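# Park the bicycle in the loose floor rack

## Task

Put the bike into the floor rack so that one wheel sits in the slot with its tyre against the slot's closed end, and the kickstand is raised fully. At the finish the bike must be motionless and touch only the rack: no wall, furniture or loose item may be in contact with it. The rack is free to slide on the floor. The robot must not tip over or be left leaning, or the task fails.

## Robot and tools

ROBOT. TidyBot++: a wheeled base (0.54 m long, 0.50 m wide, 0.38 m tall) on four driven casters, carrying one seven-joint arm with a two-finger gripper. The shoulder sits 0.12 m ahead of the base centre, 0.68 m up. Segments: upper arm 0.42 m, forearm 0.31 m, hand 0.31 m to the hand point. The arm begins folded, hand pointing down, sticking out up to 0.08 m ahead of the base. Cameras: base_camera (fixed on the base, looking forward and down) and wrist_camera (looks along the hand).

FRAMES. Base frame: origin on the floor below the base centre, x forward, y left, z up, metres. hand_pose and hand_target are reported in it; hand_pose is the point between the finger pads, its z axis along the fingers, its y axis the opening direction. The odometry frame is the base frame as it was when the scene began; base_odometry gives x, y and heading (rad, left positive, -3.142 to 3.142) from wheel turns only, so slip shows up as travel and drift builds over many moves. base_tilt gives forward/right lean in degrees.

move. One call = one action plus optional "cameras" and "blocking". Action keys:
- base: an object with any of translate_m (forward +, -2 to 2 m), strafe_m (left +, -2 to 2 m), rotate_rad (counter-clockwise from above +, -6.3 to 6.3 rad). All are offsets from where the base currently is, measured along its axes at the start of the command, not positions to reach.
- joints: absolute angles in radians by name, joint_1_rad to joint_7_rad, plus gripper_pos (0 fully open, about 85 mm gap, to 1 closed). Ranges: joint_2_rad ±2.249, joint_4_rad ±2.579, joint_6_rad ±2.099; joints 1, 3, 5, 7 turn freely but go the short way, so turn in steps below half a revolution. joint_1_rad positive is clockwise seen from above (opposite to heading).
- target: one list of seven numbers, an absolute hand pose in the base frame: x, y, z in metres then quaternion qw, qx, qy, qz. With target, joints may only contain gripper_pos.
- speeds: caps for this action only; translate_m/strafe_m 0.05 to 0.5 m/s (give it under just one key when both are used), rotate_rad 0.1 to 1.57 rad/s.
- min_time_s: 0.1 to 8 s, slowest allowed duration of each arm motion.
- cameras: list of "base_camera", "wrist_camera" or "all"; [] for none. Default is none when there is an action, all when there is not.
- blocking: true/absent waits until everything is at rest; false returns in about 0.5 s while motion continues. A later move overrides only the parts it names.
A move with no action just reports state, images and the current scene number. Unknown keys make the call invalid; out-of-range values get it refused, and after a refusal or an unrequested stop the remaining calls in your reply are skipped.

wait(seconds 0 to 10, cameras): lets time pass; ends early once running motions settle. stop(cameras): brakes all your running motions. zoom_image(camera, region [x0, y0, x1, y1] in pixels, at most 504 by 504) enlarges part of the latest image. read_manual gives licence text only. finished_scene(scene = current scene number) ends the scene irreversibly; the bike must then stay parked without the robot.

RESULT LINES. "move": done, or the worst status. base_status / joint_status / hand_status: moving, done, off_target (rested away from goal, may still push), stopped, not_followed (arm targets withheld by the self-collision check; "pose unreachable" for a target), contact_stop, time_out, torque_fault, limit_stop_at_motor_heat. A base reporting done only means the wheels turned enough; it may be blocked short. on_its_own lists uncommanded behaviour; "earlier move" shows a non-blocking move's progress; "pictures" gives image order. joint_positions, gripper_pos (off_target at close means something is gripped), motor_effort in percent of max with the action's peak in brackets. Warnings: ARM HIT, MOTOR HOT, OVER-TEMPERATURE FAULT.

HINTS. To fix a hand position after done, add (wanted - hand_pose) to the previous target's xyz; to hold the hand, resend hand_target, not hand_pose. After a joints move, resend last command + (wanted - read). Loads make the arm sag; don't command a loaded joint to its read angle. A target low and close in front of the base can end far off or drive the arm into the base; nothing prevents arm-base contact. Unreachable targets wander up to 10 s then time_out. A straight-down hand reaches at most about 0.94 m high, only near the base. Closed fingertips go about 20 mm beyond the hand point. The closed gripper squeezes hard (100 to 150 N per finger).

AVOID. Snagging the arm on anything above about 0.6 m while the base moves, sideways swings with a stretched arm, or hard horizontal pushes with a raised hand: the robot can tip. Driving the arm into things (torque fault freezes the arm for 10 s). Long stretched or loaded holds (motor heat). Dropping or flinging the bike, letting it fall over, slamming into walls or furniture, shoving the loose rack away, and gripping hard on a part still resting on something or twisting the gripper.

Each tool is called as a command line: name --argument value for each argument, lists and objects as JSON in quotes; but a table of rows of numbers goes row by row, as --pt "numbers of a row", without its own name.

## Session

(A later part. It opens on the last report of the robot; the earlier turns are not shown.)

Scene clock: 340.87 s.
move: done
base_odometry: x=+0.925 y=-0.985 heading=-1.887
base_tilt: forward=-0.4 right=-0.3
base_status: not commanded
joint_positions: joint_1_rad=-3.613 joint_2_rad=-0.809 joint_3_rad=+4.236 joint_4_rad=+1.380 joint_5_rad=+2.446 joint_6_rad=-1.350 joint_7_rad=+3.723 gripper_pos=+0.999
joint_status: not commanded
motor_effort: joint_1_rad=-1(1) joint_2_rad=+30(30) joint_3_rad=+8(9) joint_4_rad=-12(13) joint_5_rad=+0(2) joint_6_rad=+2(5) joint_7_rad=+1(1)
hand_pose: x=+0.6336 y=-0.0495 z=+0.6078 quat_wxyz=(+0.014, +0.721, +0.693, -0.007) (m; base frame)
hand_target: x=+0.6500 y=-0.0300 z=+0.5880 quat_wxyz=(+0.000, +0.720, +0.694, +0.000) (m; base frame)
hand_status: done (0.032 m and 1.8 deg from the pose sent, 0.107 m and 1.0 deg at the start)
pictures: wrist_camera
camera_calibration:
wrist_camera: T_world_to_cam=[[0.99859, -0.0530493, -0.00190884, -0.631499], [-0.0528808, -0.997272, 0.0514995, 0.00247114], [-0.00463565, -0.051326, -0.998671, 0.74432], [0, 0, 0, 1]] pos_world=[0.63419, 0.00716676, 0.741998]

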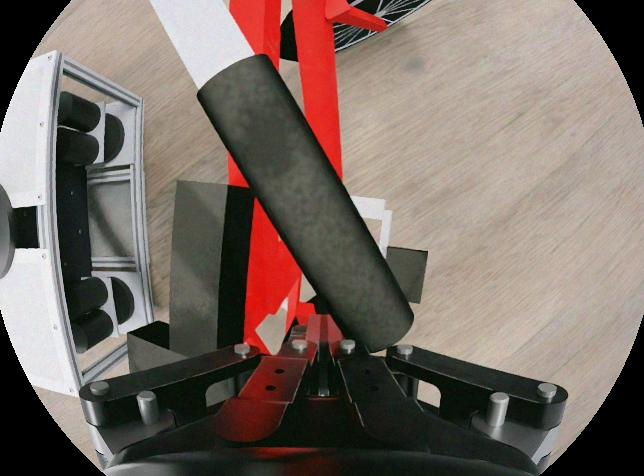

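move --target '[0.725, -0.01, 0.588, 0.0, 0.72, 0.694, 0.0]' --min_time_s 1.5

move --target '[0.775, 0.06, 0.588, 0.0, 0.72, 0.694, 0.0]' --min_time_s 1.5 --cameras '["all"]'

Scene clock: 343.37 s.
move: done
base_odometry: x=+0.925 y=-0.985 heading=-1.887
base_tilt: forward=-0.4 right=-0.4
base_status: not commanded
joint_positions: joint_1_rad=-3.527 joint_2_rad=-0.977 joint_3_rad=+4.248 joint_4_rad=+1.023 joint_5_rad=+2.292 joint_6_rad=-1.503 joint_7_rad=+3.634 gripper_pos=+0.999
joint_status: not commanded
motor_effort: joint_1_rad=+0(3) joint_2_rad=+37(38) joint_3_rad=+9(10) joint_4_rad=-10(13) joint_5_rad=+1(2) joint_6_rad=+0(5) joint_7_rad=-1(1)
hand_pose: x=+0.7261 y=-0.0135 z=+0.6073 quat_wxyz=(+0.018, +0.704, +0.710, +0.013) (m; base frame)
hand_target: x=+0.7250 y=-0.0100 z=+0.5880 quat_wxyz=(+0.000, +0.720, +0.694, +0.000) (m; base frame)
hand_status: done (0.020 m and 3.6 deg from the pose sent, 0.101 m and 1.8 deg at the start)
pictures: none

Scene clock: 345.17 s.
move: done
base_odometry: x=+0.925 y=-0.985 heading=-1.887
base_tilt: forward=-0.4 right=-0.4
base_status: not commanded
joint_positions: joint_1_rad=-3.515 joint_2_rad=-1.110 joint_3_rad=+4.365 joint_4_rad=+0.686 joint_5_rad=+2.108 joint_6_rad=-1.663 joint_7_rad=+3.416 gripper_pos=+0.999
joint_status: not commanded
motor_effort: joint_1_rad=-1(1) joint_2_rad=+41(42) joint_3_rad=+8(10) joint_4_rad=-7(10) joint_5_rad=+1(2) joint_6_rad=+0(0) joint_7_rad=-1(1)
hand_pose: x=+0.7805 y=+0.0580 z=+0.6165 quat_wxyz=(+0.023, +0.706, +0.708, +0.021) (m; base frame)
hand_target: x=+0.7750 y=+0.0600 z=+0.5880 quat_wxyz=(+0.000, +0.720, +0.694, +0.000) (m; base frame)
hand_status: done (0.029 m and 4.2 deg from the pose sent, 0.090 m and 3.6 deg at the start)
pictures: base_camera, wrist_camera
camera_calibration:
wrist_camera: T_world_to_cam=[[0.998778, -0.0102825, 0.0483429, -0.806047], [-0.0114873, -0.999629, 0.0247104, 0.101235], [0.0480709, -0.0252355, -0.998525, 0.716443], [0, 0, 0, 1]] pos_world=[0.771785, 0.110989, 0.751851]

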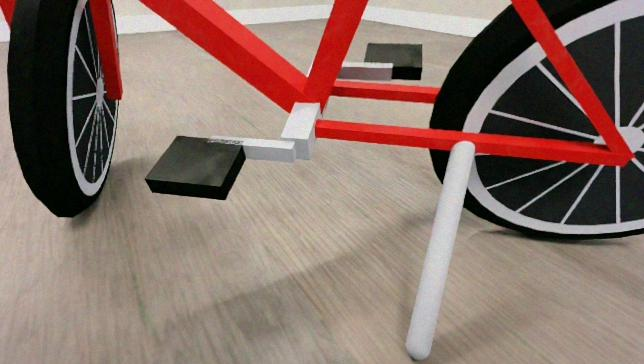

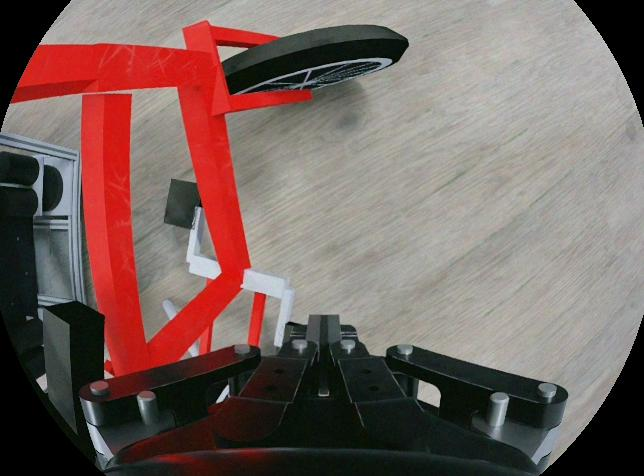

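move --target '[0.62, -0.09, 0.78, 0.0, 0.76, 0.65, 0.0]' --joints '{"gripper_pos":0.4}' --cameras '["all"]'

Scene clock: 350.20 s.
move: done
base_odometry: x=+0.925 y=-0.985 heading=-1.887
base_tilt: forward=-0.4 right=-0.4
base_status: not commanded
joint_positions: joint_1_rad=-3.422 joint_2_rad=-0.694 joint_3_rad=+4.288 joint_4_rad=+0.909 joint_5_rad=+2.475 joint_6_rad=-1.776 joint_7_rad=+3.517 gripper_pos=+0.400
joint_status: all done
motor_effort: joint_1_rad=+0(2) joint_2_rad=+31(45) joint_3_rad=+7(10) joint_4_rad=-11(11) joint_5_rad=+1(3) joint_6_rad=+0(1) joint_7_rad=+0(1)
hand_pose: x=+0.6436 y=-0.0883 z=+0.7849 quat_wxyz=(+0.027, +0.768, +0.640, +0.018) (m; base frame)
hand_target: x=+0.6200 y=-0.0900 z=+0.7800 quat_wxyz=(+0.000, +0.760, +0.650, +0.000) (m; base frame)
hand_status: done (0.024 m and 4.0 deg from the pose sent, 0.273 m and 9.7 deg at the start)
pictures: base_camera, wrist_camera
camera_calibration:
wrist_camera: T_world_to_cam=[[0.979986, -0.192233, 0.0517139, -0.685598], [-0.193871, -0.980607, 0.0287217, 0.0652354], [0.0451897, -0.0381727, -0.998249, 0.887934], [0, 0, 0, 1]] pos_world=[0.644398, -0.0339299, 0.919961]

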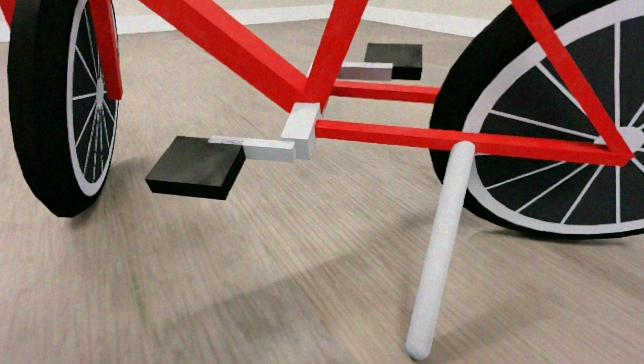

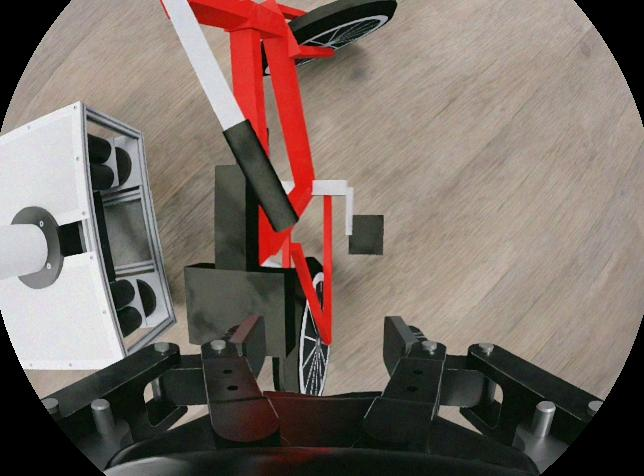

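move --target '[0.615, -0.02, 0.70, 0.0, 0.581, 0.814, 0.0]' --joints '{"gripper_pos":0.1}' --cameras '["wrist_camera"]'

Scene clock: 354.30 s.
move: done
base_odometry: x=+0.925 y=-0.985 heading=-1.887
base_tilt: forward=-0.4 right=-0.4
base_status: not commanded
joint_positions: joint_1_rad=-3.630 joint_2_rad=-0.691 joint_3_rad=+4.214 joint_4_rad=+1.212 joint_5_rad=+2.538 joint_6_rad=-1.578 joint_7_rad=+3.902 gripper_pos=+0.100
joint_status: all done
motor_effort: joint_1_rad=+0(2) joint_2_rad=+30(31) joint_3_rad=+8(9) joint_4_rad=-12(12) joint_5_rad=+1(2) joint_6_rad=+0(1) joint_7_rad=+0(1)
hand_pose: x=+0.6200 y=-0.0117 z=+0.6972 quat_wxyz=(-0.012, +0.600, +0.800, +0.003) (m; base frame)
hand_target: x=+0.6150 y=-0.0200 z=+0.7000 quat_wxyz=(+0.000, +0.581, +0.814, +0.000) (m; base frame)
hand_status: done (0.010 m and 3.1 deg from the pose sent, 0.113 m and 29.6 deg at the start)
pictures: wrist_camera
camera_calibration:
wrist_camera: T_world_to_cam=[[0.963353, 0.267279, -0.0226353, -0.575682], [0.267365, -0.963595, 0.00080978, -0.128039], [-0.0215948, -0.00683198, -0.999743, 0.847298], [0, 0, 0, 1]] pos_world=[0.607115, 0.0362779, 0.834153]

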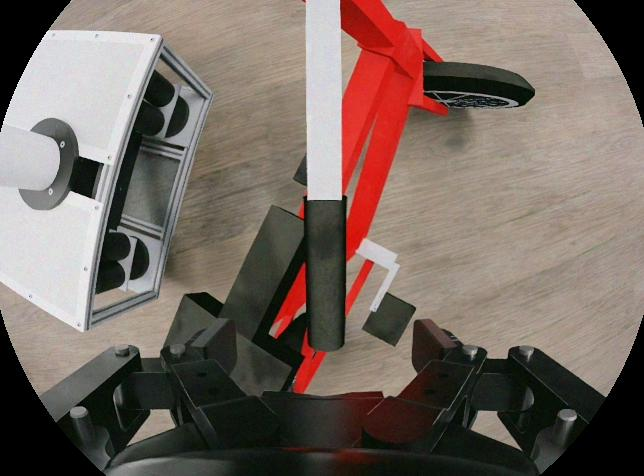

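move --target '[0.613, -0.015, 0.605, 0.0, 0.581, 0.814, 0.0]'

move --joints '{"gripper_pos":1}' --cameras '["wrist_camera"]'

Scene clock: 356.73 s.
move: done
base_odometry: x=+0.925 y=-0.985 heading=-1.887
base_tilt: forward=-0.4 right=-0.4
base_status: not commanded
joint_positions: joint_1_rad=-3.652 joint_2_rad=-0.701 joint_3_rad=+4.181 joint_4_rad=+1.430 joint_5_rad=+2.537 joint_6_rad=-1.339 joint_7_rad=+3.977 gripper_pos=+0.100
joint_status: not commanded
motor_effort: joint_1_rad=+0(1) joint_2_rad=+29(30) joint_3_rad=+8(9) joint_4_rad=-11(12) joint_5_rad=+1(2) joint_6_rad=+0(1) joint_7_rad=+0(2)
hand_pose: x=+0.6104 y=-0.0304 z=+0.6311 quat_wxyz=(+0.007, +0.601, +0.799, +0.000) (m; base frame)
hand_target: x=+0.6130 y=-0.0150 z=+0.6050 quat_wxyz=(+0.000, +0.581, +0.814, +0.000) (m; base frame)
hand_status: done (0.030 m and 2.9 deg from the pose sent, 0.093 m and 3.1 deg at the start)
pictures: none

Scene clock: 358.53 s.
move: done
base_odometry: x=+0.925 y=-0.985 heading=-1.887
base_tilt: forward=-0.4 right=-0.3
base_status: not commanded
joint_positions: joint_1_rad=-3.658 joint_2_rad=-0.688 joint_3_rad=+4.188 joint_4_rad=+1.431 joint_5_rad=+2.520 joint_6_rad=-1.304 joint_7_rad=+3.977 gripper_pos=+0.999
joint_status: all done
motor_effort: joint_1_rad=-2(5) joint_2_rad=+20(29) joint_3_rad=+4(9) joint_4_rad=-7(12) joint_5_rad=+0(5) joint_6_rad=-1(5) joint_7_rad=+0(1)
hand_pose: x=+0.6229 y=-0.0313 z=+0.6380 quat_wxyz=(+0.028, +0.602, +0.798, +0.015) (m; base frame)
hand_target: x=+0.6130 y=-0.0150 z=+0.6050 quat_wxyz=(+0.000, +0.581, +0.814, +0.000) (m; base frame)
hand_status: not commanded
pictures: wrist_camera
camera_calibration:
wrist_camera: T_world_to_cam=[[0.963704, 0.263131, 0.0451171, -0.618215], [0.260967, -0.964121, 0.0486615, -0.174213], [0.0563027, -0.0351212, -0.997796, 0.73729], [0, 0, 0, 1]] pos_world=[0.599729, 0.0206043, 0.772035]

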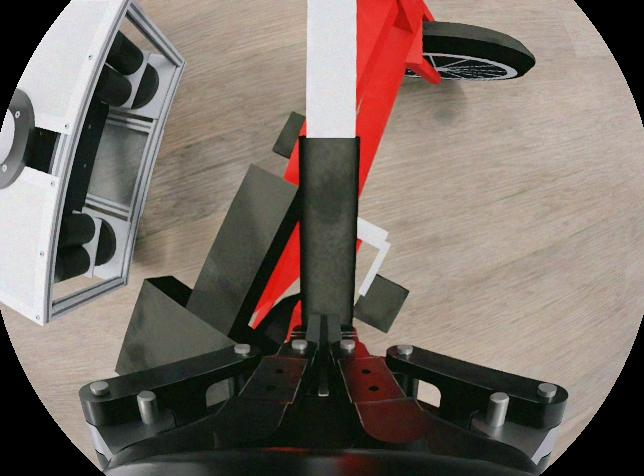

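move --joints '{"gripper_pos":0.2}'

move --target '[0.608, 0.01, 0.578, 0.0, 0.581, 0.814, 0.0]'

move --joints '{"gripper_pos":1}' --cameras '["wrist_camera"]'

Scene clock: 360.60 s.
move: done
base_odometry: x=+0.925 y=-0.985 heading=-1.887
base_tilt: forward=-0.4 right=-0.4
base_status: not commanded
joint_positions: joint_1_rad=-3.661 joint_2_rad=-0.707 joint_3_rad=+4.171 joint_4_rad=+1.437 joint_5_rad=+2.519 joint_6_rad=-1.304 joint_7_rad=+3.977 gripper_pos=+0.200
joint_status: all done
motor_effort: joint_1_rad=+0(3) joint_2_rad=+28(30) joint_3_rad=+9(9) joint_4_rad=-11(12) joint_5_rad=+1(3) joint_6_rad=+0(1) joint_7_rad=+1(1)
hand_pose: x=+0.6202 y=-0.0234 z=+0.6253 quat_wxyz=(+0.017, +0.597, +0.802, +0.008) (m; base frame)
hand_target: x=+0.6130 y=-0.0150 z=+0.6050 quat_wxyz=(+0.000, +0.581, +0.814, +0.000) (m; base frame)
hand_status: not commanded
pictures: none

Scene clock: 361.47 s.
move: done
base_odometry: x=+0.925 y=-0.985 heading=-1.887
base_tilt: forward=-0.4 right=-0.3
base_status: not commanded
joint_positions: joint_1_rad=-3.717 joint_2_rad=-0.723 joint_3_rad=+4.165 joint_4_rad=+1.498 joint_5_rad=+2.506 joint_6_rad=-1.263 joint_7_rad=+3.977 gripper_pos=+0.200
joint_status: not commanded
motor_effort: joint_1_rad=+0(1) joint_2_rad=+29(30) joint_3_rad=+9(10) joint_4_rad=-11(12) joint_5_rad=+1(2) joint_6_rad=+0(1) joint_7_rad=+0(1)
hand_pose: x=+0.6088 y=+0.0009 z=+0.6026 quat_wxyz=(+0.007, +0.588, +0.809, +0.003) (m; base frame)
hand_target: x=+0.6080 y=+0.0100 z=+0.5780 quat_wxyz=(+0.000, +0.581, +0.814, +0.000) (m; base frame)
hand_status: done (0.026 m and 1.3 deg from the pose sent, 0.059 m and 3.1 deg at the start)
pictures: none

Scene clock: 362.47 s.
move: off_target
base_odometry: x=+0.925 y=-0.985 heading=-1.887
base_tilt: forward=-0.4 right=-0.4
base_status: not commanded
joint_positions: joint_1_rad=-3.718 joint_2_rad=-0.722 joint_3_rad=+4.165 joint_4_rad=+1.496 joint_5_rad=+2.492 joint_6_rad=-1.249 joint_7_rad=+3.977 gripper_pos=+0.767
joint_status: gripper_pos off_target (ended at +0.767, target +1.000)
motor_effort: joint_1_rad=+0(2) joint_2_rad=+22(29) joint_3_rad=+6(9) joint_4_rad=-7(11) joint_5_rad=+2(6) joint_6_rad=-1(5) joint_7_rad=+1(1)
hand_pose: x=+0.6156 y=+0.0028 z=+0.6035 quat_wxyz=(+0.015, +0.589, +0.808, +0.011) (m; base frame)
hand_target: x=+0.6080 y=+0.0100 z=+0.5780 quat_wxyz=(+0.000, +0.581, +0.814, +0.000) (m; base frame)
hand_status: not commanded
pictures: wrist_camera
camera_calibration:
wrist_camera: T_world_to_cam=[[0.955409, 0.294444, 0.0222649, -0.599663], [0.29366, -0.955347, 0.0327994, -0.148277], [0.0309283, -0.0247985, -0.999214, 0.720961], [0, 0, 0, 1]] pos_world=[0.594169, 0.0527894, 0.738609]

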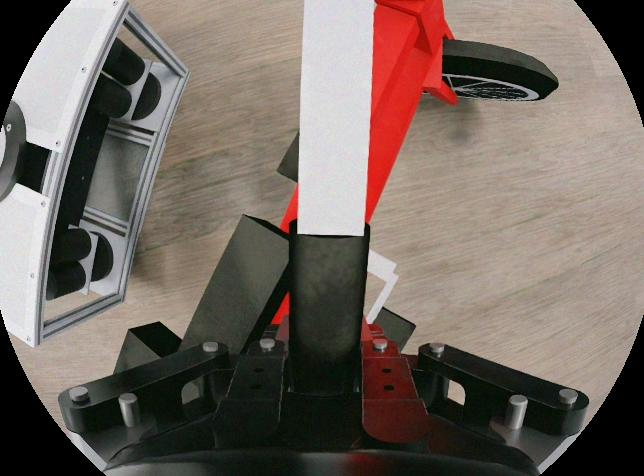

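move --target '[0.682, 0.055, 0.585, 0.0, 0.358, 0.934, 0.0]' --min_time_s 2

move --target '[0.722, 0.122, 0.595, 0.0, 0.1305, 0.991, 0.0]' --min_time_s 2 --cameras '["all"]'

Scene clock: 365.67 s.
move: off_target
base_odometry: x=+0.925 y=-0.985 heading=-1.887
base_tilt: forward=-0.4 right=-0.4
base_status: not commanded
joint_positions: joint_1_rad=-3.691 joint_2_rad=-0.796 joint_3_rad=+4.154 joint_4_rad=+1.221 joint_5_rad=+2.464 joint_6_rad=-1.365 joint_7_rad=+4.276 gripper_pos=+0.767
joint_status: not commanded
motor_effort: joint_1_rad=+0(2) joint_2_rad=+24(25) joint_3_rad=+5(7) joint_4_rad=-10(11) joint_5_rad=+2(3) joint_6_rad=+3(4) joint_7_rad=+3(4)
hand_pose: x=+0.6848 y=+0.0372 z=+0.6377 quat_wxyz=(+0.045, +0.398, +0.916, +0.012) (m; base frame)
hand_target: x=+0.6820 y=+0.0550 z=+0.5850 quat_wxyz=(+0.000, +0.358, +0.934, +0.000) (m; base frame)
hand_status: off_target (0.056 m and 7.3 deg from the pose sent, 0.086 m and 30.3 deg at the start)
pictures: none

Scene clock: 367.97 s.
move: off_target
base_odometry: x=+0.925 y=-0.985 heading=-1.887
base_tilt: forward=-0.4 right=-0.4
base_status: not commanded
joint_positions: joint_1_rad=-3.686 joint_2_rad=-0.867 joint_3_rad=+4.154 joint_4_rad=+0.935 joint_5_rad=+2.415 joint_6_rad=-1.474 joint_7_rad=+4.561 gripper_pos=+0.767
joint_status: not commanded
motor_effort: joint_1_rad=-1(2) joint_2_rad=+23(25) joint_3_rad=+2(5) joint_4_rad=-7(10) joint_5_rad=+0(2) joint_6_rad=-1(3) joint_7_rad=+4(5)
hand_pose: x=+0.7409 y=+0.0988 z=+0.6735 quat_wxyz=(+0.078, +0.178, +0.981, +0.009) (m; base frame)
hand_target: x=+0.7220 y=+0.1220 z=+0.5950 quat_wxyz=(+0.000, +0.131, +0.991, +0.000) (m; base frame)
hand_status: off_target (0.084 m and 10.7 deg from the pose sent, 0.102 m and 32.4 deg at the start)
pictures: base_camera, wrist_camera
camera_calibration:
wrist_camera: T_world_to_cam=[[0.362372, 0.931399, 0.0343879, -0.381], [0.915811, -0.362676, 0.172502, -0.709278], [0.17314, -0.0310171, -0.984409, 0.674716], [0, 0, 0, 1]] pos_world=[0.670808, 0.118552, 0.79965]

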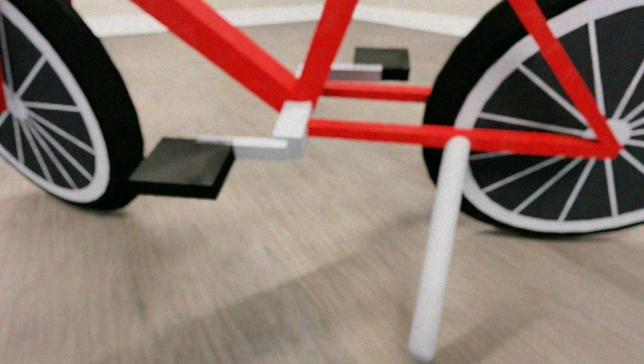

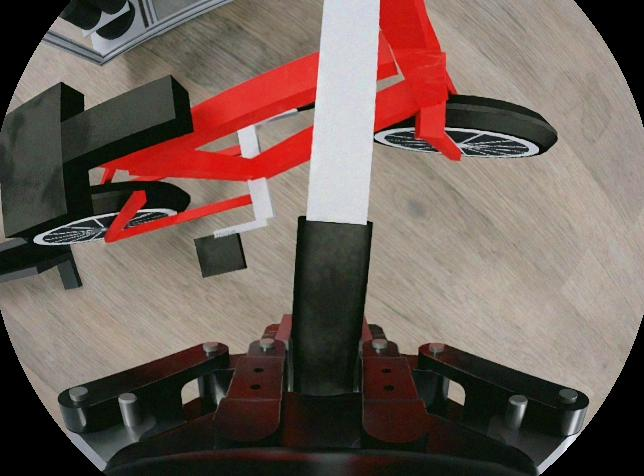

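move --target '[0.728, 0.205, 0.625, 0.0, -0.08, 0.997, 0.0]' --min_time_s 2 --cameras '["all"]'

zoom_image --camera "wrist_camera" --region '[0, 100, 300, 360]'

Scene clock: 371.63 s.
move: off_target
base_odometry: x=+0.925 y=-0.985 heading=-1.887
base_tilt: forward=-0.4 right=-0.4
base_status: not commanded
joint_positions: joint_1_rad=-3.742 joint_2_rad=-1.062 joint_3_rad=+4.679 joint_4_rad=+0.702 joint_5_rad=+1.908 joint_6_rad=-1.768 joint_7_rad=+4.880 gripper_pos=+0.767
joint_status: not commanded
motor_effort: joint_1_rad=-1(2) joint_2_rad=+28(29) joint_3_rad=+3(4) joint_4_rad=-5(8) joint_5_rad=+0(1) joint_6_rad=-3(3) joint_7_rad=+5(5)
hand_pose: x=+0.7525 y=+0.1683 z=+0.7017 quat_wxyz=(+0.083, -0.008, +0.997, +0.001) (m; base frame)
hand_target: x=+0.7280 y=+0.2050 z=+0.6250 quat_wxyz=(+0.000, -0.080, +0.997, +0.000) (m; base frame)
hand_status: off_target (0.088 m and 12.6 deg from the pose sent, 0.117 m and 31.1 deg at the start)
pictures: base_camera, wrist_camera
camera_calibration:
wrist_camera: T_world_to_cam=[[-0.00202168, 0.999956, -0.00917147, -0.157618], [0.98227, 0.00370505, 0.187436, -0.821727], [0.187461, -0.00862992, -0.982234, 0.68657], [0, 0, 0, 1]] pos_world=[0.678133, 0.166581, 0.826948]

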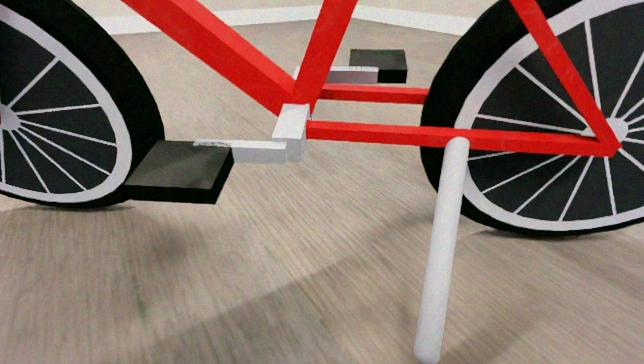

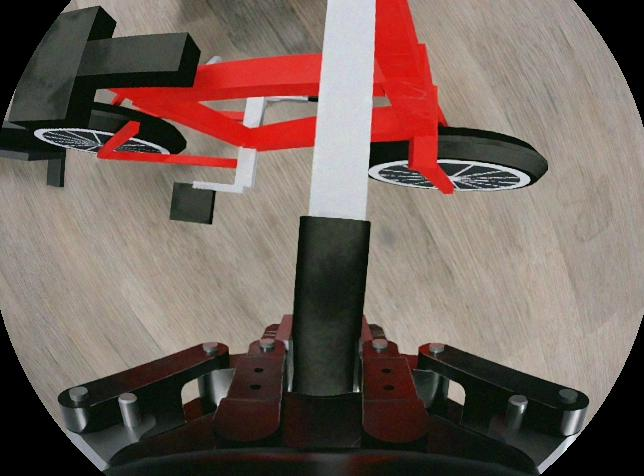

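Scaled by 1.680.

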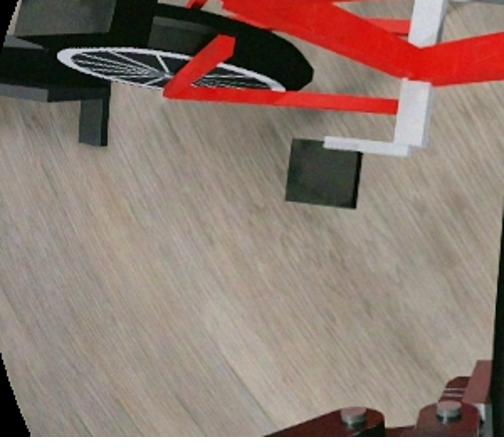

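move --joints '{"gripper_pos":0.1}'

move --target '[0.70, 0.17, 0.80, 0.0, 0.13, 0.991, 0.0]'

move --target '[0.53, -0.06, 0.70, 0.0667, 0.762, 0.639, 0.08]' --cameras '["all"]'

Scene clock: 374.47 s.
move: done
base_odometry: x=+0.925 y=-0.985 heading=-1.887
base_tilt: forward=-0.4 right=-0.4
base_status: not commanded
joint_positions: joint_1_rad=-3.744 joint_2_rad=-1.096 joint_3_rad=+4.688 joint_4_rad=+0.695 joint_5_rad=+1.898 joint_6_rad=-1.812 joint_7_rad=+4.924 gripper_pos=+0.100
joint_status: all done
motor_effort: joint_1_rad=-2(5) joint_2_rad=+28(41) joint_3_rad=+4(10) joint_4_rad=-3(5) joint_5_rad=-1(7) joint_6_rad=+0(6) joint_7_rad=+0(5)
hand_pose: x=+0.7410 y=+0.1730 z=+0.6819 quat_wxyz=(+0.051, -0.034, +0.998, -0.005) (m; base frame)
hand_target: x=+0.7280 y=+0.2050 z=+0.6250 quat_wxyz=(+0.000, -0.080, +0.997, +0.000) (m; base frame)
hand_status: not commanded
pictures: none

Scene clock: 385.10 s.
move: time_out
base_odometry: x=+0.925 y=-0.985 heading=-1.887
base_tilt: forward=-0.3 right=-0.4
base_status: not commanded
joint_positions: joint_1_rad=-3.481 joint_2_rad=-0.881 joint_3_rad=+4.637 joint_4_rad=+0.075 joint_5_rad=+1.793 joint_6_rad=-2.058 joint_7_rad=+4.255 gripper_pos=+0.100
joint_status: not commanded
motor_effort: joint_1_rad=+0(11) joint_2_rad=+38(48) joint_3_rad=+1(7) joint_4_rad=-2(6) joint_5_rad=+3(5) joint_6_rad=+1(3) joint_7_rad=+0(1)
hand_pose: x=+0.7140 y=+0.1659 z=+0.8531 quat_wxyz=(+0.104, +0.130, +0.986, +0.000) (m; base frame)
hand_target: x=+0.7138 y=+0.1648 z=+0.8511 quat_wxyz=(+0.101, +0.130, +0.986, -0.003) (m; base frame)
hand_status: time_out (0.055 m and 11.9 deg from the pose sent, 0.125 m and 19.7 deg at the start; a joint's target at an end of its range on 216 of 300 steps)
pictures: none

not run: a stop that you did not command came earlier in this reply.

move --target '[0.53, -0.06, 0.70, 0.0667, 0.762, 0.639, 0.08]' --cameras '["all"]'

Scene clock: 388.77 s.
move: off_target
base_odometry: x=+0.925 y=-0.985 heading=-1.887
base_tilt: forward=-0.4 right=-0.4
base_status: not commanded
joint_positions: joint_1_rad=-3.932 joint_2_rad=-0.279 joint_3_rad=+4.337 joint_4_rad=+1.695 joint_5_rad=+2.750 joint_6_rad=-1.122 joint_7_rad=+3.496 gripper_pos=+0.100
joint_status: not commanded
motor_effort: joint_1_rad=+0(2) joint_2_rad=+15(39) joint_3_rad=+4(8) joint_4_rad=-14(15) joint_5_rad=+0(4) joint_6_rad=+2(2) joint_7_rad=+0(1)
hand_pose: x=+0.5429 y=-0.0533 z=+0.7196 quat_wxyz=(+0.083, +0.748, +0.651, +0.098) (m; base frame)
hand_target: x=+0.5376 y=-0.0563 z=+0.7135 quat_wxyz=(+0.089, +0.753, +0.645, +0.094) (m; base frame)
hand_status: off_target (0.024 m and 3.5 deg from the pose sent, 0.329 m and 85.2 deg at the start)
pictures: base_camera, wrist_camera
camera_calibration:
wrist_camera: T_world_to_cam=[[0.959287, -0.150861, 0.238767, -0.697985], [-0.150738, -0.988393, -0.0188825, 0.0923472], [0.238844, -0.0178775, -0.970893, 0.704986], [0, 0, 0, 1]] pos_world=[0.515106, -0.00141976, 0.852866]

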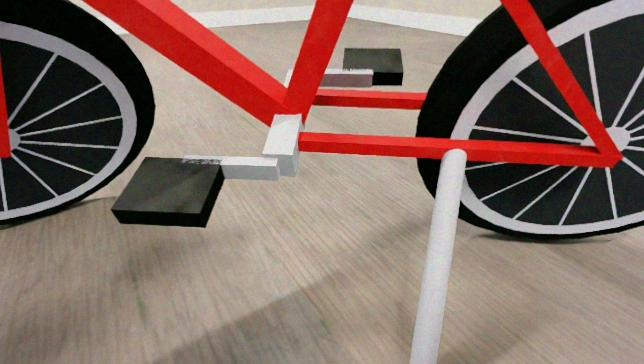

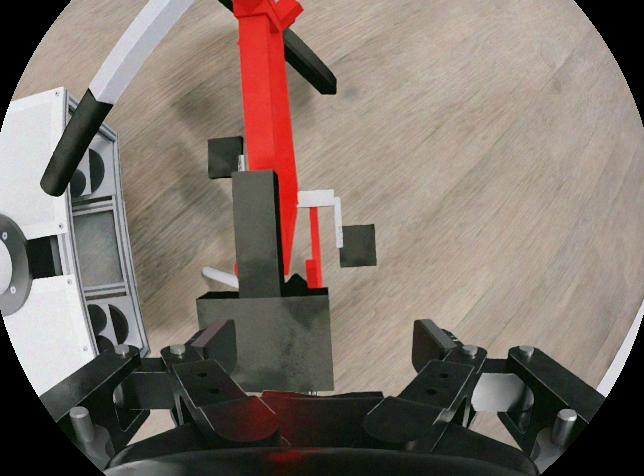

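move --target '[0.515, -0.045, 0.575, 0.0667, 0.745, 0.66, 0.08]' --joints '{"gripper_pos":0}' --cameras '["wrist_camera"]'

Scene clock: 391.77 s.
move: done
base_odometry: x=+0.925 y=-0.985 heading=-1.887
base_tilt: forward=-0.4 right=-0.4
base_status: not commanded
joint_positions: joint_1_rad=-3.860 joint_2_rad=-0.462 joint_3_rad=+4.310 joint_4_rad=+2.007 joint_5_rad=+2.433 joint_6_rad=-0.865 joint_7_rad=+3.838 gripper_pos=+0.000
joint_status: all done
motor_effort: joint_1_rad=+0(1) joint_2_rad=+18(19) joint_3_rad=+6(6) joint_4_rad=-12(14) joint_5_rad=+0(1) joint_6_rad=+1(2) joint_7_rad=+1(1)
hand_pose: x=+0.5167 y=-0.0418 z=+0.5906 quat_wxyz=(+0.062, +0.745, +0.659, +0.086) (m; base frame)
hand_target: x=+0.5150 y=-0.0450 z=+0.5750 quat_wxyz=(+0.067, +0.744, +0.660, +0.080) (m; base frame)
hand_status: done (0.016 m and 0.9 deg from the pose sent, 0.148 m and 3.0 deg at the start)
pictures: wrist_camera
camera_calibration:
wrist_camera: T_world_to_cam=[[0.971658, -0.136761, 0.192812, -0.618896], [-0.133873, -0.990603, -0.0279918, 0.0939175], [0.194828, 0.00138622, -0.980836, 0.615634], [0, 0, 0, 1]] pos_world=[0.493985, 0.0075409, 0.725796]

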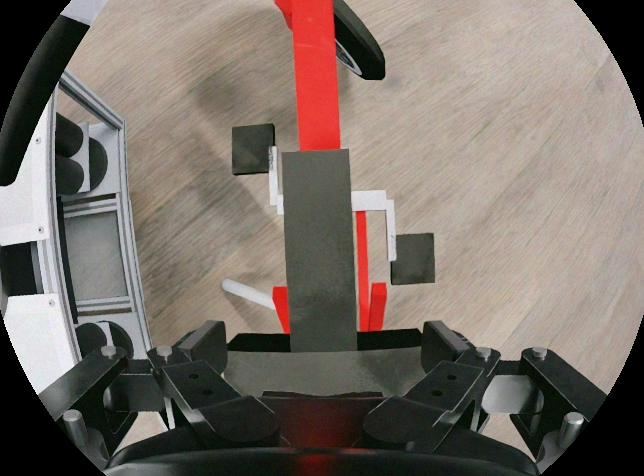

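move --target '[0.528, -0.033, 0.503, 0.0667, 0.745, 0.66, 0.08]'

move --joints '{"gripper_pos":1}' --cameras '["all"]'

Scene clock: 394.03 s.
move: done
base_odometry: x=+0.925 y=-0.985 heading=-1.887
base_tilt: forward=-0.4 right=-0.4
base_status: not commanded
joint_positions: joint_1_rad=-3.771 joint_2_rad=-0.637 joint_3_rad=+4.187 joint_4_rad=+2.079 joint_5_rad=+2.127 joint_6_rad=-0.763 joint_7_rad=+4.073 gripper_pos=+0.000
joint_status: not commanded
motor_effort: joint_1_rad=+0(1) joint_2_rad=+22(24) joint_3_rad=+7(8) joint_4_rad=-9(11) joint_5_rad=-1(1) joint_6_rad=+0(1) joint_7_rad=+0(1)
hand_pose: x=+0.5339 y=-0.0235 z=+0.5181 quat_wxyz=(+0.059, +0.741, +0.662, +0.092) (m; base frame)
hand_target: x=+0.5280 y=-0.0330 z=+0.5030 quat_wxyz=(+0.067, +0.744, +0.660, +0.080) (m; base frame)
hand_status: done (0.019 m and 1.7 deg from the pose sent, 0.089 m and 0.9 deg at the start)
pictures: none

Scene clock: 395.13 s.
move: off_target
base_odometry: x=+0.925 y=-0.985 heading=-1.887
base_tilt: forward=-0.4 right=-0.4
base_status: not commanded
joint_positions: joint_1_rad=-3.770 joint_2_rad=-0.635 joint_3_rad=+4.189 joint_4_rad=+2.083 joint_5_rad=+2.123 joint_6_rad=-0.758 joint_7_rad=+4.083 gripper_pos=+0.576
joint_status: gripper_pos off_target (ended at +0.576, target +1.000)
motor_effort: joint_1_rad=+1(2) joint_2_rad=+19(23) joint_3_rad=+4(8) joint_4_rad=-9(13) joint_5_rad=-1(3) joint_6_rad=+1(4) joint_7_rad=-1(2)
hand_pose: x=+0.5334 y=-0.0251 z=+0.5182 quat_wxyz=(+0.061, +0.741, +0.663, +0.092) (m; base frame)
hand_target: x=+0.5280 y=-0.0330 z=+0.5030 quat_wxyz=(+0.067, +0.744, +0.660, +0.080) (m; base frame)
hand_status: not commanded
pictures: base_camera, wrist_camera
camera_calibration:
wrist_camera: T_world_to_cam=[[0.971815, -0.125872, 0.199329, -0.622031], [-0.12118, -0.991991, -0.0356168, 0.10779], [0.202216, 0.0104581, -0.979285, 0.536753], [0, 0, 0, 1]] pos_world=[0.509021, 0.0230164, 0.653462]

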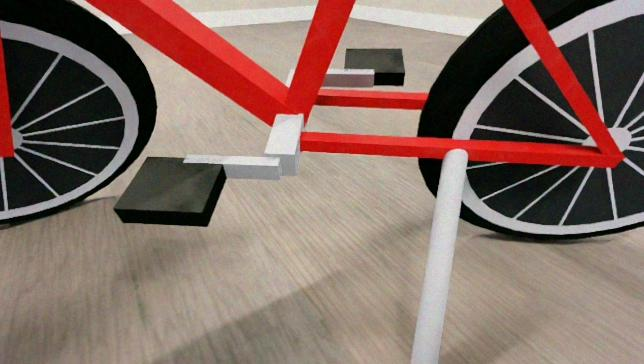

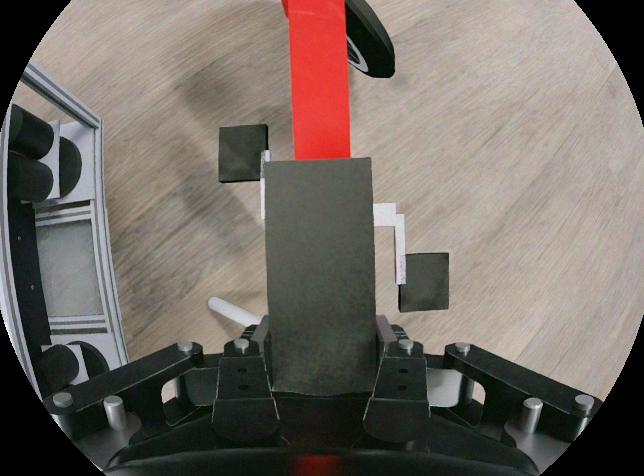

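move --target '[0.605, -0.033, 0.512, 0.041, 0.742, 0.668, 0.045]' --min_time_s 1.5

move --target '[0.675, -0.033, 0.525, 0.0, 0.743, 0.669, 0.0]' --min_time_s 1.5 --cameras '["all"]'

Scene clock: 398.27 s.
move: off_target
base_odometry: x=+0.925 y=-0.985 heading=-1.887
base_tilt: forward=-0.4 right=-0.4
base_status: not commanded
joint_positions: joint_1_rad=-3.685 joint_2_rad=-0.765 joint_3_rad=+4.213 joint_4_rad=+1.820 joint_5_rad=+2.215 joint_6_rad=-0.983 joint_7_rad=+3.931 gripper_pos=+0.576
joint_status: not commanded
motor_effort: joint_1_rad=-3(5) joint_2_rad=+22(23) joint_3_rad=+3(6) joint_4_rad=-13(15) joint_5_rad=-7(8) joint_6_rad=+4(7) joint_7_rad=+0(1)
hand_pose: x=+0.5846 y=-0.0412 z=+0.5281 quat_wxyz=(+0.035, +0.748, +0.659, +0.062) (m; base frame)
hand_target: x=+0.6050 y=-0.0330 z=+0.5120 quat_wxyz=(+0.041, +0.742, +0.668, +0.045) (m; base frame)
hand_status: off_target (0.027 m and 2.5 deg from the pose sent, 0.072 m and 5.9 deg at the start)
pictures: none

Scene clock: 400.07 s.
move: off_target
base_odometry: x=+0.925 y=-0.985 heading=-1.887
base_tilt: forward=-0.4 right=-0.4
base_status: not commanded
joint_positions: joint_1_rad=-3.576 joint_2_rad=-0.952 joint_3_rad=+4.213 joint_4_rad=+1.387 joint_5_rad=+2.261 joint_6_rad=-1.314 joint_7_rad=+3.733 gripper_pos=+0.577
joint_status: not commanded
motor_effort: joint_1_rad=-1(3) joint_2_rad=+35(35) joint_3_rad=+10(11) joint_4_rad=-13(15) joint_5_rad=-5(10) joint_6_rad=+7(8) joint_7_rad=+0(1)
hand_pose: x=+0.6584 y=-0.0290 z=+0.5368 quat_wxyz=(-0.015, +0.742, +0.670, +0.018) (m; base frame)
hand_target: x=+0.6750 y=-0.0330 z=+0.5250 quat_wxyz=(+0.000, +0.743, +0.669, +0.000) (m; base frame)
hand_status: off_target (0.021 m and 2.6 deg from the pose sent, 0.091 m and 8.3 deg at the start)
pictures: base_camera, wrist_camera
camera_calibration:
wrist_camera: T_world_to_cam=[[0.993588, -0.112492, -0.0113286, -0.648672], [-0.112731, -0.993352, -0.0232963, 0.107477], [-0.00863262, 0.024424, -0.999664, 0.679933], [0, 0, 0, 1]] pos_world=[0.662499, 0.0171851, 0.67486]

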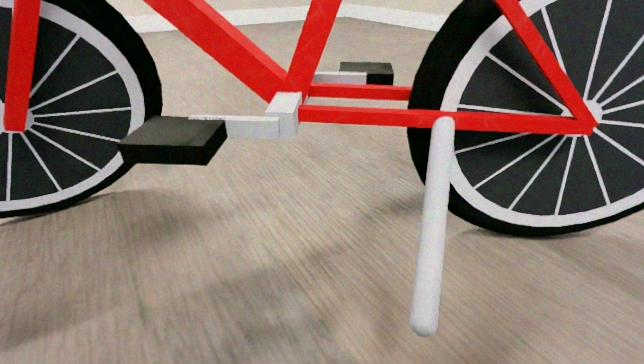

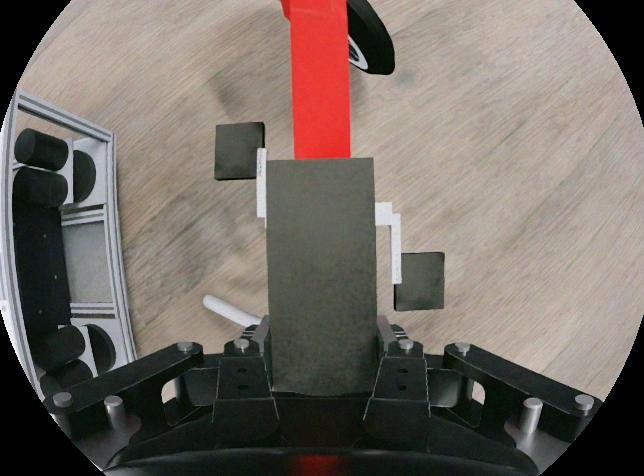

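move --base '{"strafe_m":-0.3}' --target '[0.685, 0.267, 0.535, 0.0, 0.743, 0.669, 0.0]' --min_time_s 1.6 --cameras '["all"]'

zoom_image --camera "base_camera" --region '[240, 0, 644, 300]'

Scene clock: 404.20 s.
move: done
base_odometry: x=+0.640 y=-0.892 heading=-1.887
base_tilt: forward=-0.4 right=-0.4
base_status: done
joint_positions: joint_1_rad=-3.947 joint_2_rad=-1.118 joint_3_rad=+4.289 joint_4_rad=+1.021 joint_5_rad=+2.176 joint_6_rad=-1.501 joint_7_rad=+3.127 gripper_pos=+0.578
joint_status: not commanded
motor_effort: joint_1_rad=-4(7) joint_2_rad=+44(45) joint_3_rad=+11(14) joint_4_rad=-11(14) joint_5_rad=-7(8) joint_6_rad=+2(9) joint_7_rad=-9(10)
hand_pose: x=+0.6799 y=+0.2458 z=+0.5380 quat_wxyz=(-0.005, +0.743, +0.669, -0.006) (m; base frame)
hand_target: x=+0.6850 y=+0.2670 z=+0.5350 quat_wxyz=(+0.000, +0.743, +0.669, +0.000) (m; base frame)
hand_status: done (0.022 m and 0.9 deg from the pose sent, 0.297 m and 2.6 deg at the start)
pictures: base_camera, wrist_camera
camera_calibration:
wrist_camera: T_world_to_cam=[[0.992771, -0.116597, -0.0284693, -0.628389], [-0.115915, -0.992956, 0.024542, 0.359264], [-0.0311303, -0.0210646, -0.999293, 0.700841], [0, 0, 0, 1]] pos_world=[0.687307, 0.298229, 0.673639]

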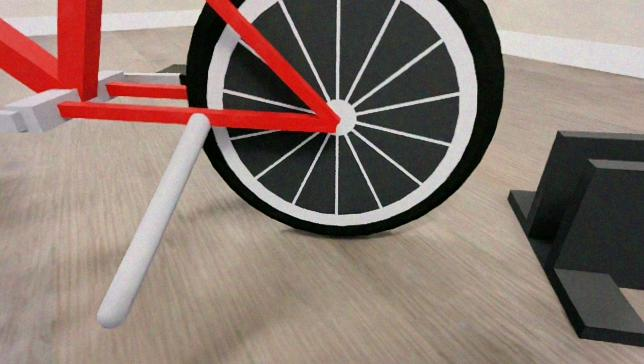

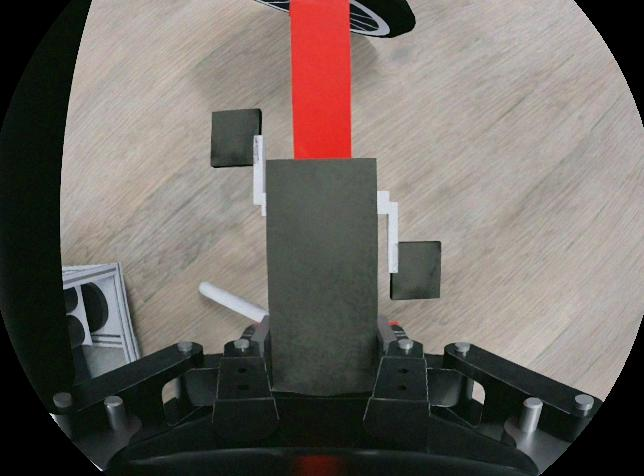

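Scaled by 1.248.

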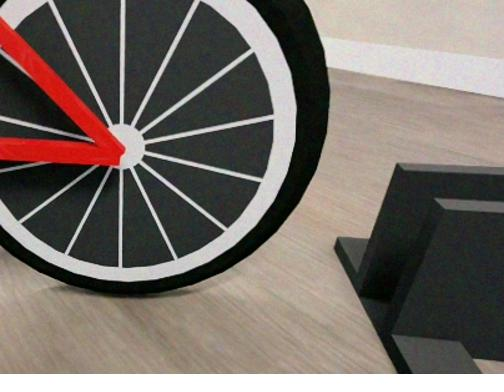

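move --target '[0.685, 0.267, 0.57, 0.0, 0.725, 0.689, 0.0]' --min_time_s 0.7

move --base '{"translate_m":-0.014,"strafe_m":-0.14}' --speeds '{"strafe_m":0.12}' --cameras '["all"]'

zoom_image --camera "base_camera" --region '[240, 0, 644, 300]'

Scene clock: 406.90 s.
move: off_target
base_odometry: x=+0.640 y=-0.892 heading=-1.887
base_tilt: forward=-0.3 right=-0.4
base_status: not commanded
joint_positions: joint_1_rad=-3.941 joint_2_rad=-1.130 joint_3_rad=+4.290 joint_4_rad=+0.980 joint_5_rad=+2.176 joint_6_rad=-1.529 joint_7_rad=+3.128 gripper_pos=+0.578
joint_status: not commanded
motor_effort: joint_1_rad=-2(5) joint_2_rad=+55(55) joint_3_rad=+16(17) joint_4_rad=-12(13) joint_5_rad=+0(7) joint_6_rad=-1(3) joint_7_rad=-4(8)
hand_pose: x=+0.6801 y=+0.2526 z=+0.5387 quat_wxyz=(-0.007, +0.733, +0.680, -0.013) (m; base frame)
hand_target: x=+0.6850 y=+0.2670 z=+0.5700 quat_wxyz=(+0.000, +0.725, +0.689, +0.000) (m; base frame)
hand_status: off_target (0.035 m and 2.2 deg from the pose sent, 0.039 m and 3.2 deg at the start)
pictures: none

Scene clock: 408.73 s.
move: done
base_odometry: x=+0.511 y=-0.835 heading=-1.887
base_tilt: forward=-0.4 right=-0.4
base_status: done
joint_positions: joint_1_rad=-3.964 joint_2_rad=-1.136 joint_3_rad=+4.287 joint_4_rad=+0.953 joint_5_rad=+2.138 joint_6_rad=-1.525 joint_7_rad=+3.067 gripper_pos=+0.579
joint_status: not commanded
motor_effort: joint_1_rad=+4(7) joint_2_rad=+52(57) joint_3_rad=+16(19) joint_4_rad=-9(13) joint_5_rad=+8(12) joint_6_rad=-6(11) joint_7_rad=+9(10)
hand_pose: x=+0.6797 y=+0.2848 z=+0.5394 quat_wxyz=(-0.016, +0.739, +0.674, +0.004) (m; base frame)
hand_target: x=+0.6850 y=+0.2670 z=+0.5700 quat_wxyz=(+0.000, +0.725, +0.689, +0.000) (m; base frame)
hand_status: not commanded
pictures: base_camera, wrist_camera
camera_calibration:
wrist_camera: T_world_to_cam=[[0.9941, -0.104241, -0.0299976, -0.627058], [-0.10443, -0.994521, -0.004799, 0.40636], [-0.029333, 0.00790334, -0.999538, 0.693723], [0, 0, 0, 1]] pos_world=[0.686143, 0.333285, 0.676543]

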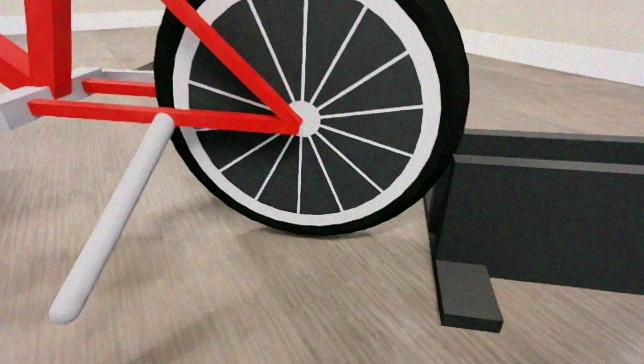

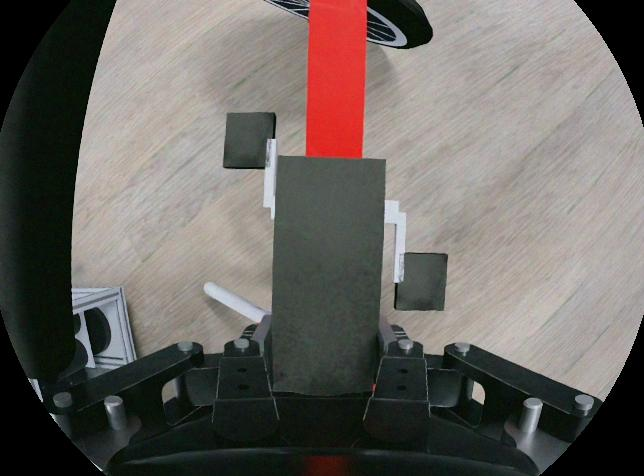

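Scaled by 1.248.

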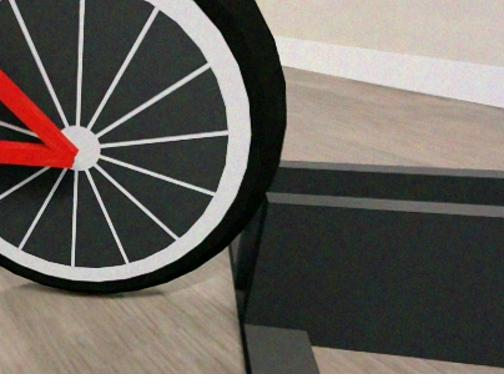

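move --base '{"translate_m":-0.017,"strafe_m":-0.12}' --speeds '{"strafe_m":0.1}' --cameras '["all"]'

zoom_image --camera "base_camera" --region '[200, 0, 604, 300]'

Scene clock: 411.40 s.
move: done
base_odometry: x=+0.402 y=-0.782 heading=-1.887
base_tilt: forward=-0.4 right=-0.4
base_status: done
joint_positions: joint_1_rad=-3.968 joint_2_rad=-1.137 joint_3_rad=+4.286 joint_4_rad=+0.949 joint_5_rad=+2.131 joint_6_rad=-1.523 joint_7_rad=+3.061 gripper_pos=+0.579
joint_status: not commanded
motor_effort: joint_1_rad=+4(8) joint_2_rad=+53(57) joint_3_rad=+15(18) joint_4_rad=-9(12) joint_5_rad=+8(12) joint_6_rad=-9(11) joint_7_rad=+9(12)
hand_pose: x=+0.6798 y=+0.2903 z=+0.5394 quat_wxyz=(-0.017, +0.738, +0.674, +0.008) (m; base frame)
hand_target: x=+0.6850 y=+0.2670 z=+0.5700 quat_wxyz=(+0.000, +0.725, +0.689, +0.000) (m; base frame)
hand_status: not commanded
pictures: base_camera, wrist_camera
camera_calibration:
wrist_camera: T_world_to_cam=[[0.994316, -0.102772, -0.0277962, -0.628406], [-0.103131, -0.994598, -0.0118001, 0.414772], [-0.0264333, 0.0145997, -0.999544, 0.689804], [0, 0, 0, 1]] pos_world=[0.685845, 0.337878, 0.676917]

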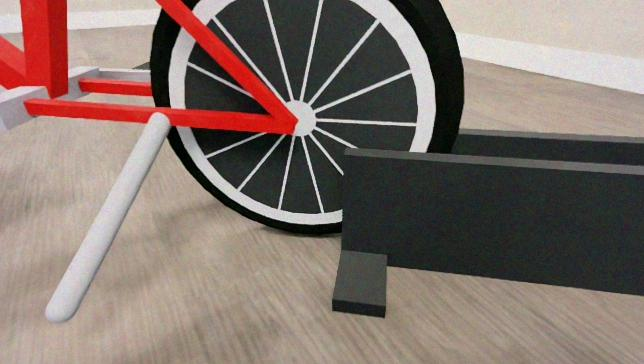

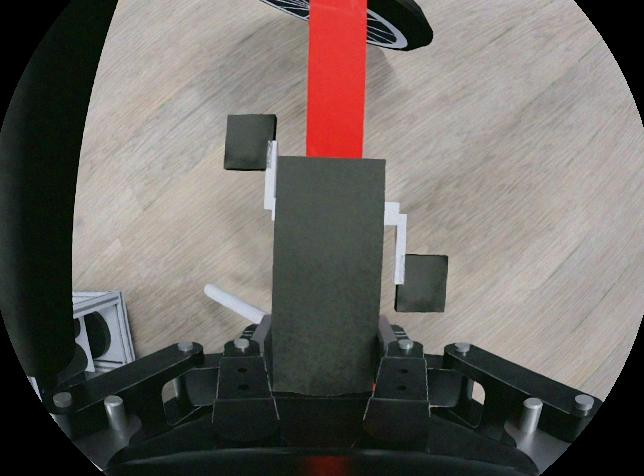

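Scaled by 1.248.

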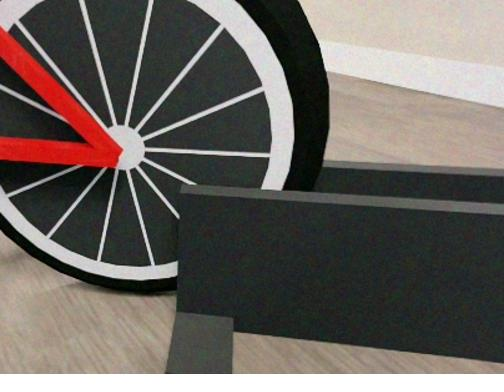

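move --base '{"translate_m":-0.028,"strafe_m":-0.2}' --speeds '{"strafe_m":0.1}' --cameras '["all"]'

Scene clock: 415.47 s.
move: done
base_odometry: x=+0.221 y=-0.693 heading=-1.887
base_tilt: forward=-0.4 right=-0.4
base_status: done
joint_positions: joint_1_rad=-3.978 joint_2_rad=-1.138 joint_3_rad=+4.285 joint_4_rad=+0.940 joint_5_rad=+2.127 joint_6_rad=-1.522 joint_7_rad=+3.059 gripper_pos=+0.578
joint_status: not commanded
motor_effort: joint_1_rad=+4(9) joint_2_rad=+51(56) joint_3_rad=+15(18) joint_4_rad=-9(11) joint_5_rad=+11(15) joint_6_rad=-10(11) joint_7_rad=+13(13)
hand_pose: x=+0.6782 y=+0.2999 z=+0.5402 quat_wxyz=(-0.017, +0.733, +0.680, +0.011) (m; base frame)
hand_target: x=+0.6850 y=+0.2670 z=+0.5700 quat_wxyz=(+0.000, +0.725, +0.689, +0.000) (m; base frame)
hand_status: not commanded
pictures: base_camera, wrist_camera
camera_calibration:
wrist_camera: T_world_to_cam=[[0.995877, -0.0875475, -0.0237698, -0.633683], [-0.0879498, -0.995989, -0.0164387, 0.416775], [-0.0222353, 0.0184615, -0.999582, 0.686495], [0, 0, 0, 1]] pos_world=[0.68299, 0.346953, 0.677997]

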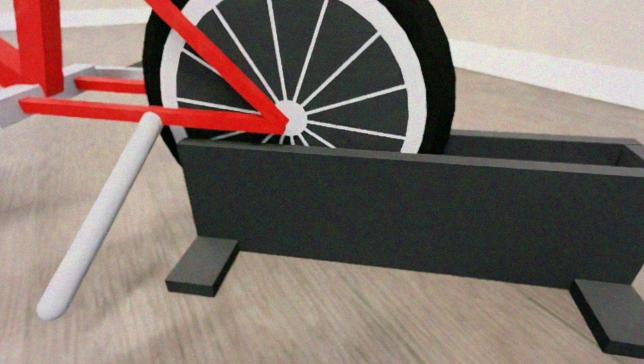

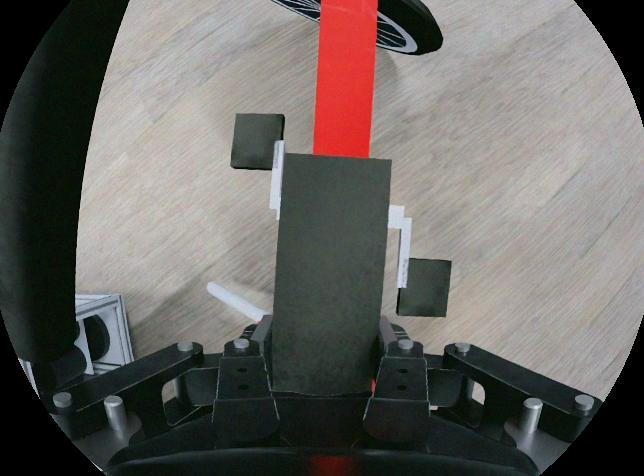

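move --base '{"translate_m":-0.01,"strafe_m":-0.08}' --speeds '{"strafe_m":0.1}' --cameras '["base_camera"]'

zoom_image --camera "base_camera" --region '[40, 60, 340, 340]'

Scene clock: 418.20 s.
move: done
base_odometry: x=+0.148 y=-0.659 heading=-1.887
base_tilt: forward=-0.4 right=-0.4
base_status: done
joint_positions: joint_1_rad=-3.984 joint_2_rad=-1.138 joint_3_rad=+4.280 joint_4_rad=+0.932 joint_5_rad=+2.113 joint_6_rad=-1.522 joint_7_rad=+3.054 gripper_pos=+0.578
joint_status: not commanded
motor_effort: joint_1_rad=+5(11) joint_2_rad=+54(55) joint_3_rad=+16(19) joint_4_rad=-10(11) joint_5_rad=+9(17) joint_6_rad=-6(13) joint_7_rad=+10(15)
hand_pose: x=+0.6767 y=+0.3109 z=+0.5405 quat_wxyz=(-0.023, +0.730, +0.683, +0.016) (m; base frame)
hand_target: x=+0.6850 y=+0.2670 z=+0.5700 quat_wxyz=(+0.000, +0.725, +0.689, +0.000) (m; base frame)
hand_status: not commanded
pictures: base_camera

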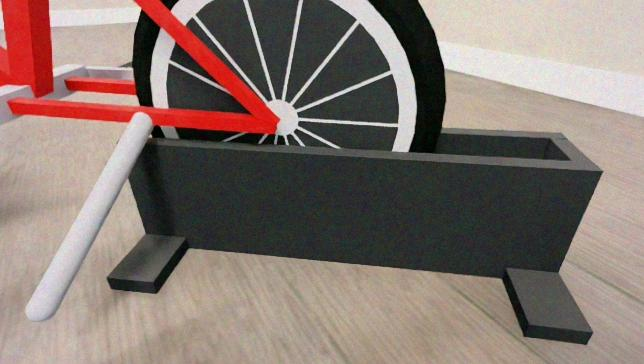

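Scaled by 1.680.

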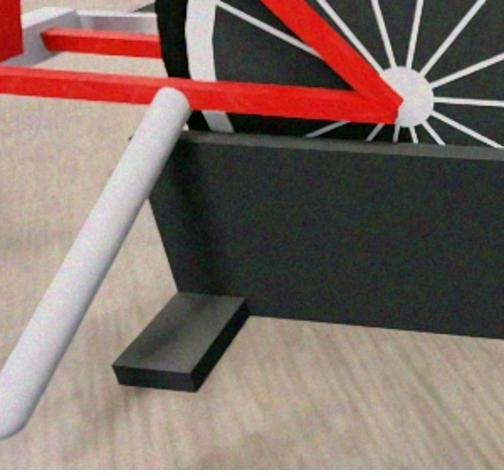

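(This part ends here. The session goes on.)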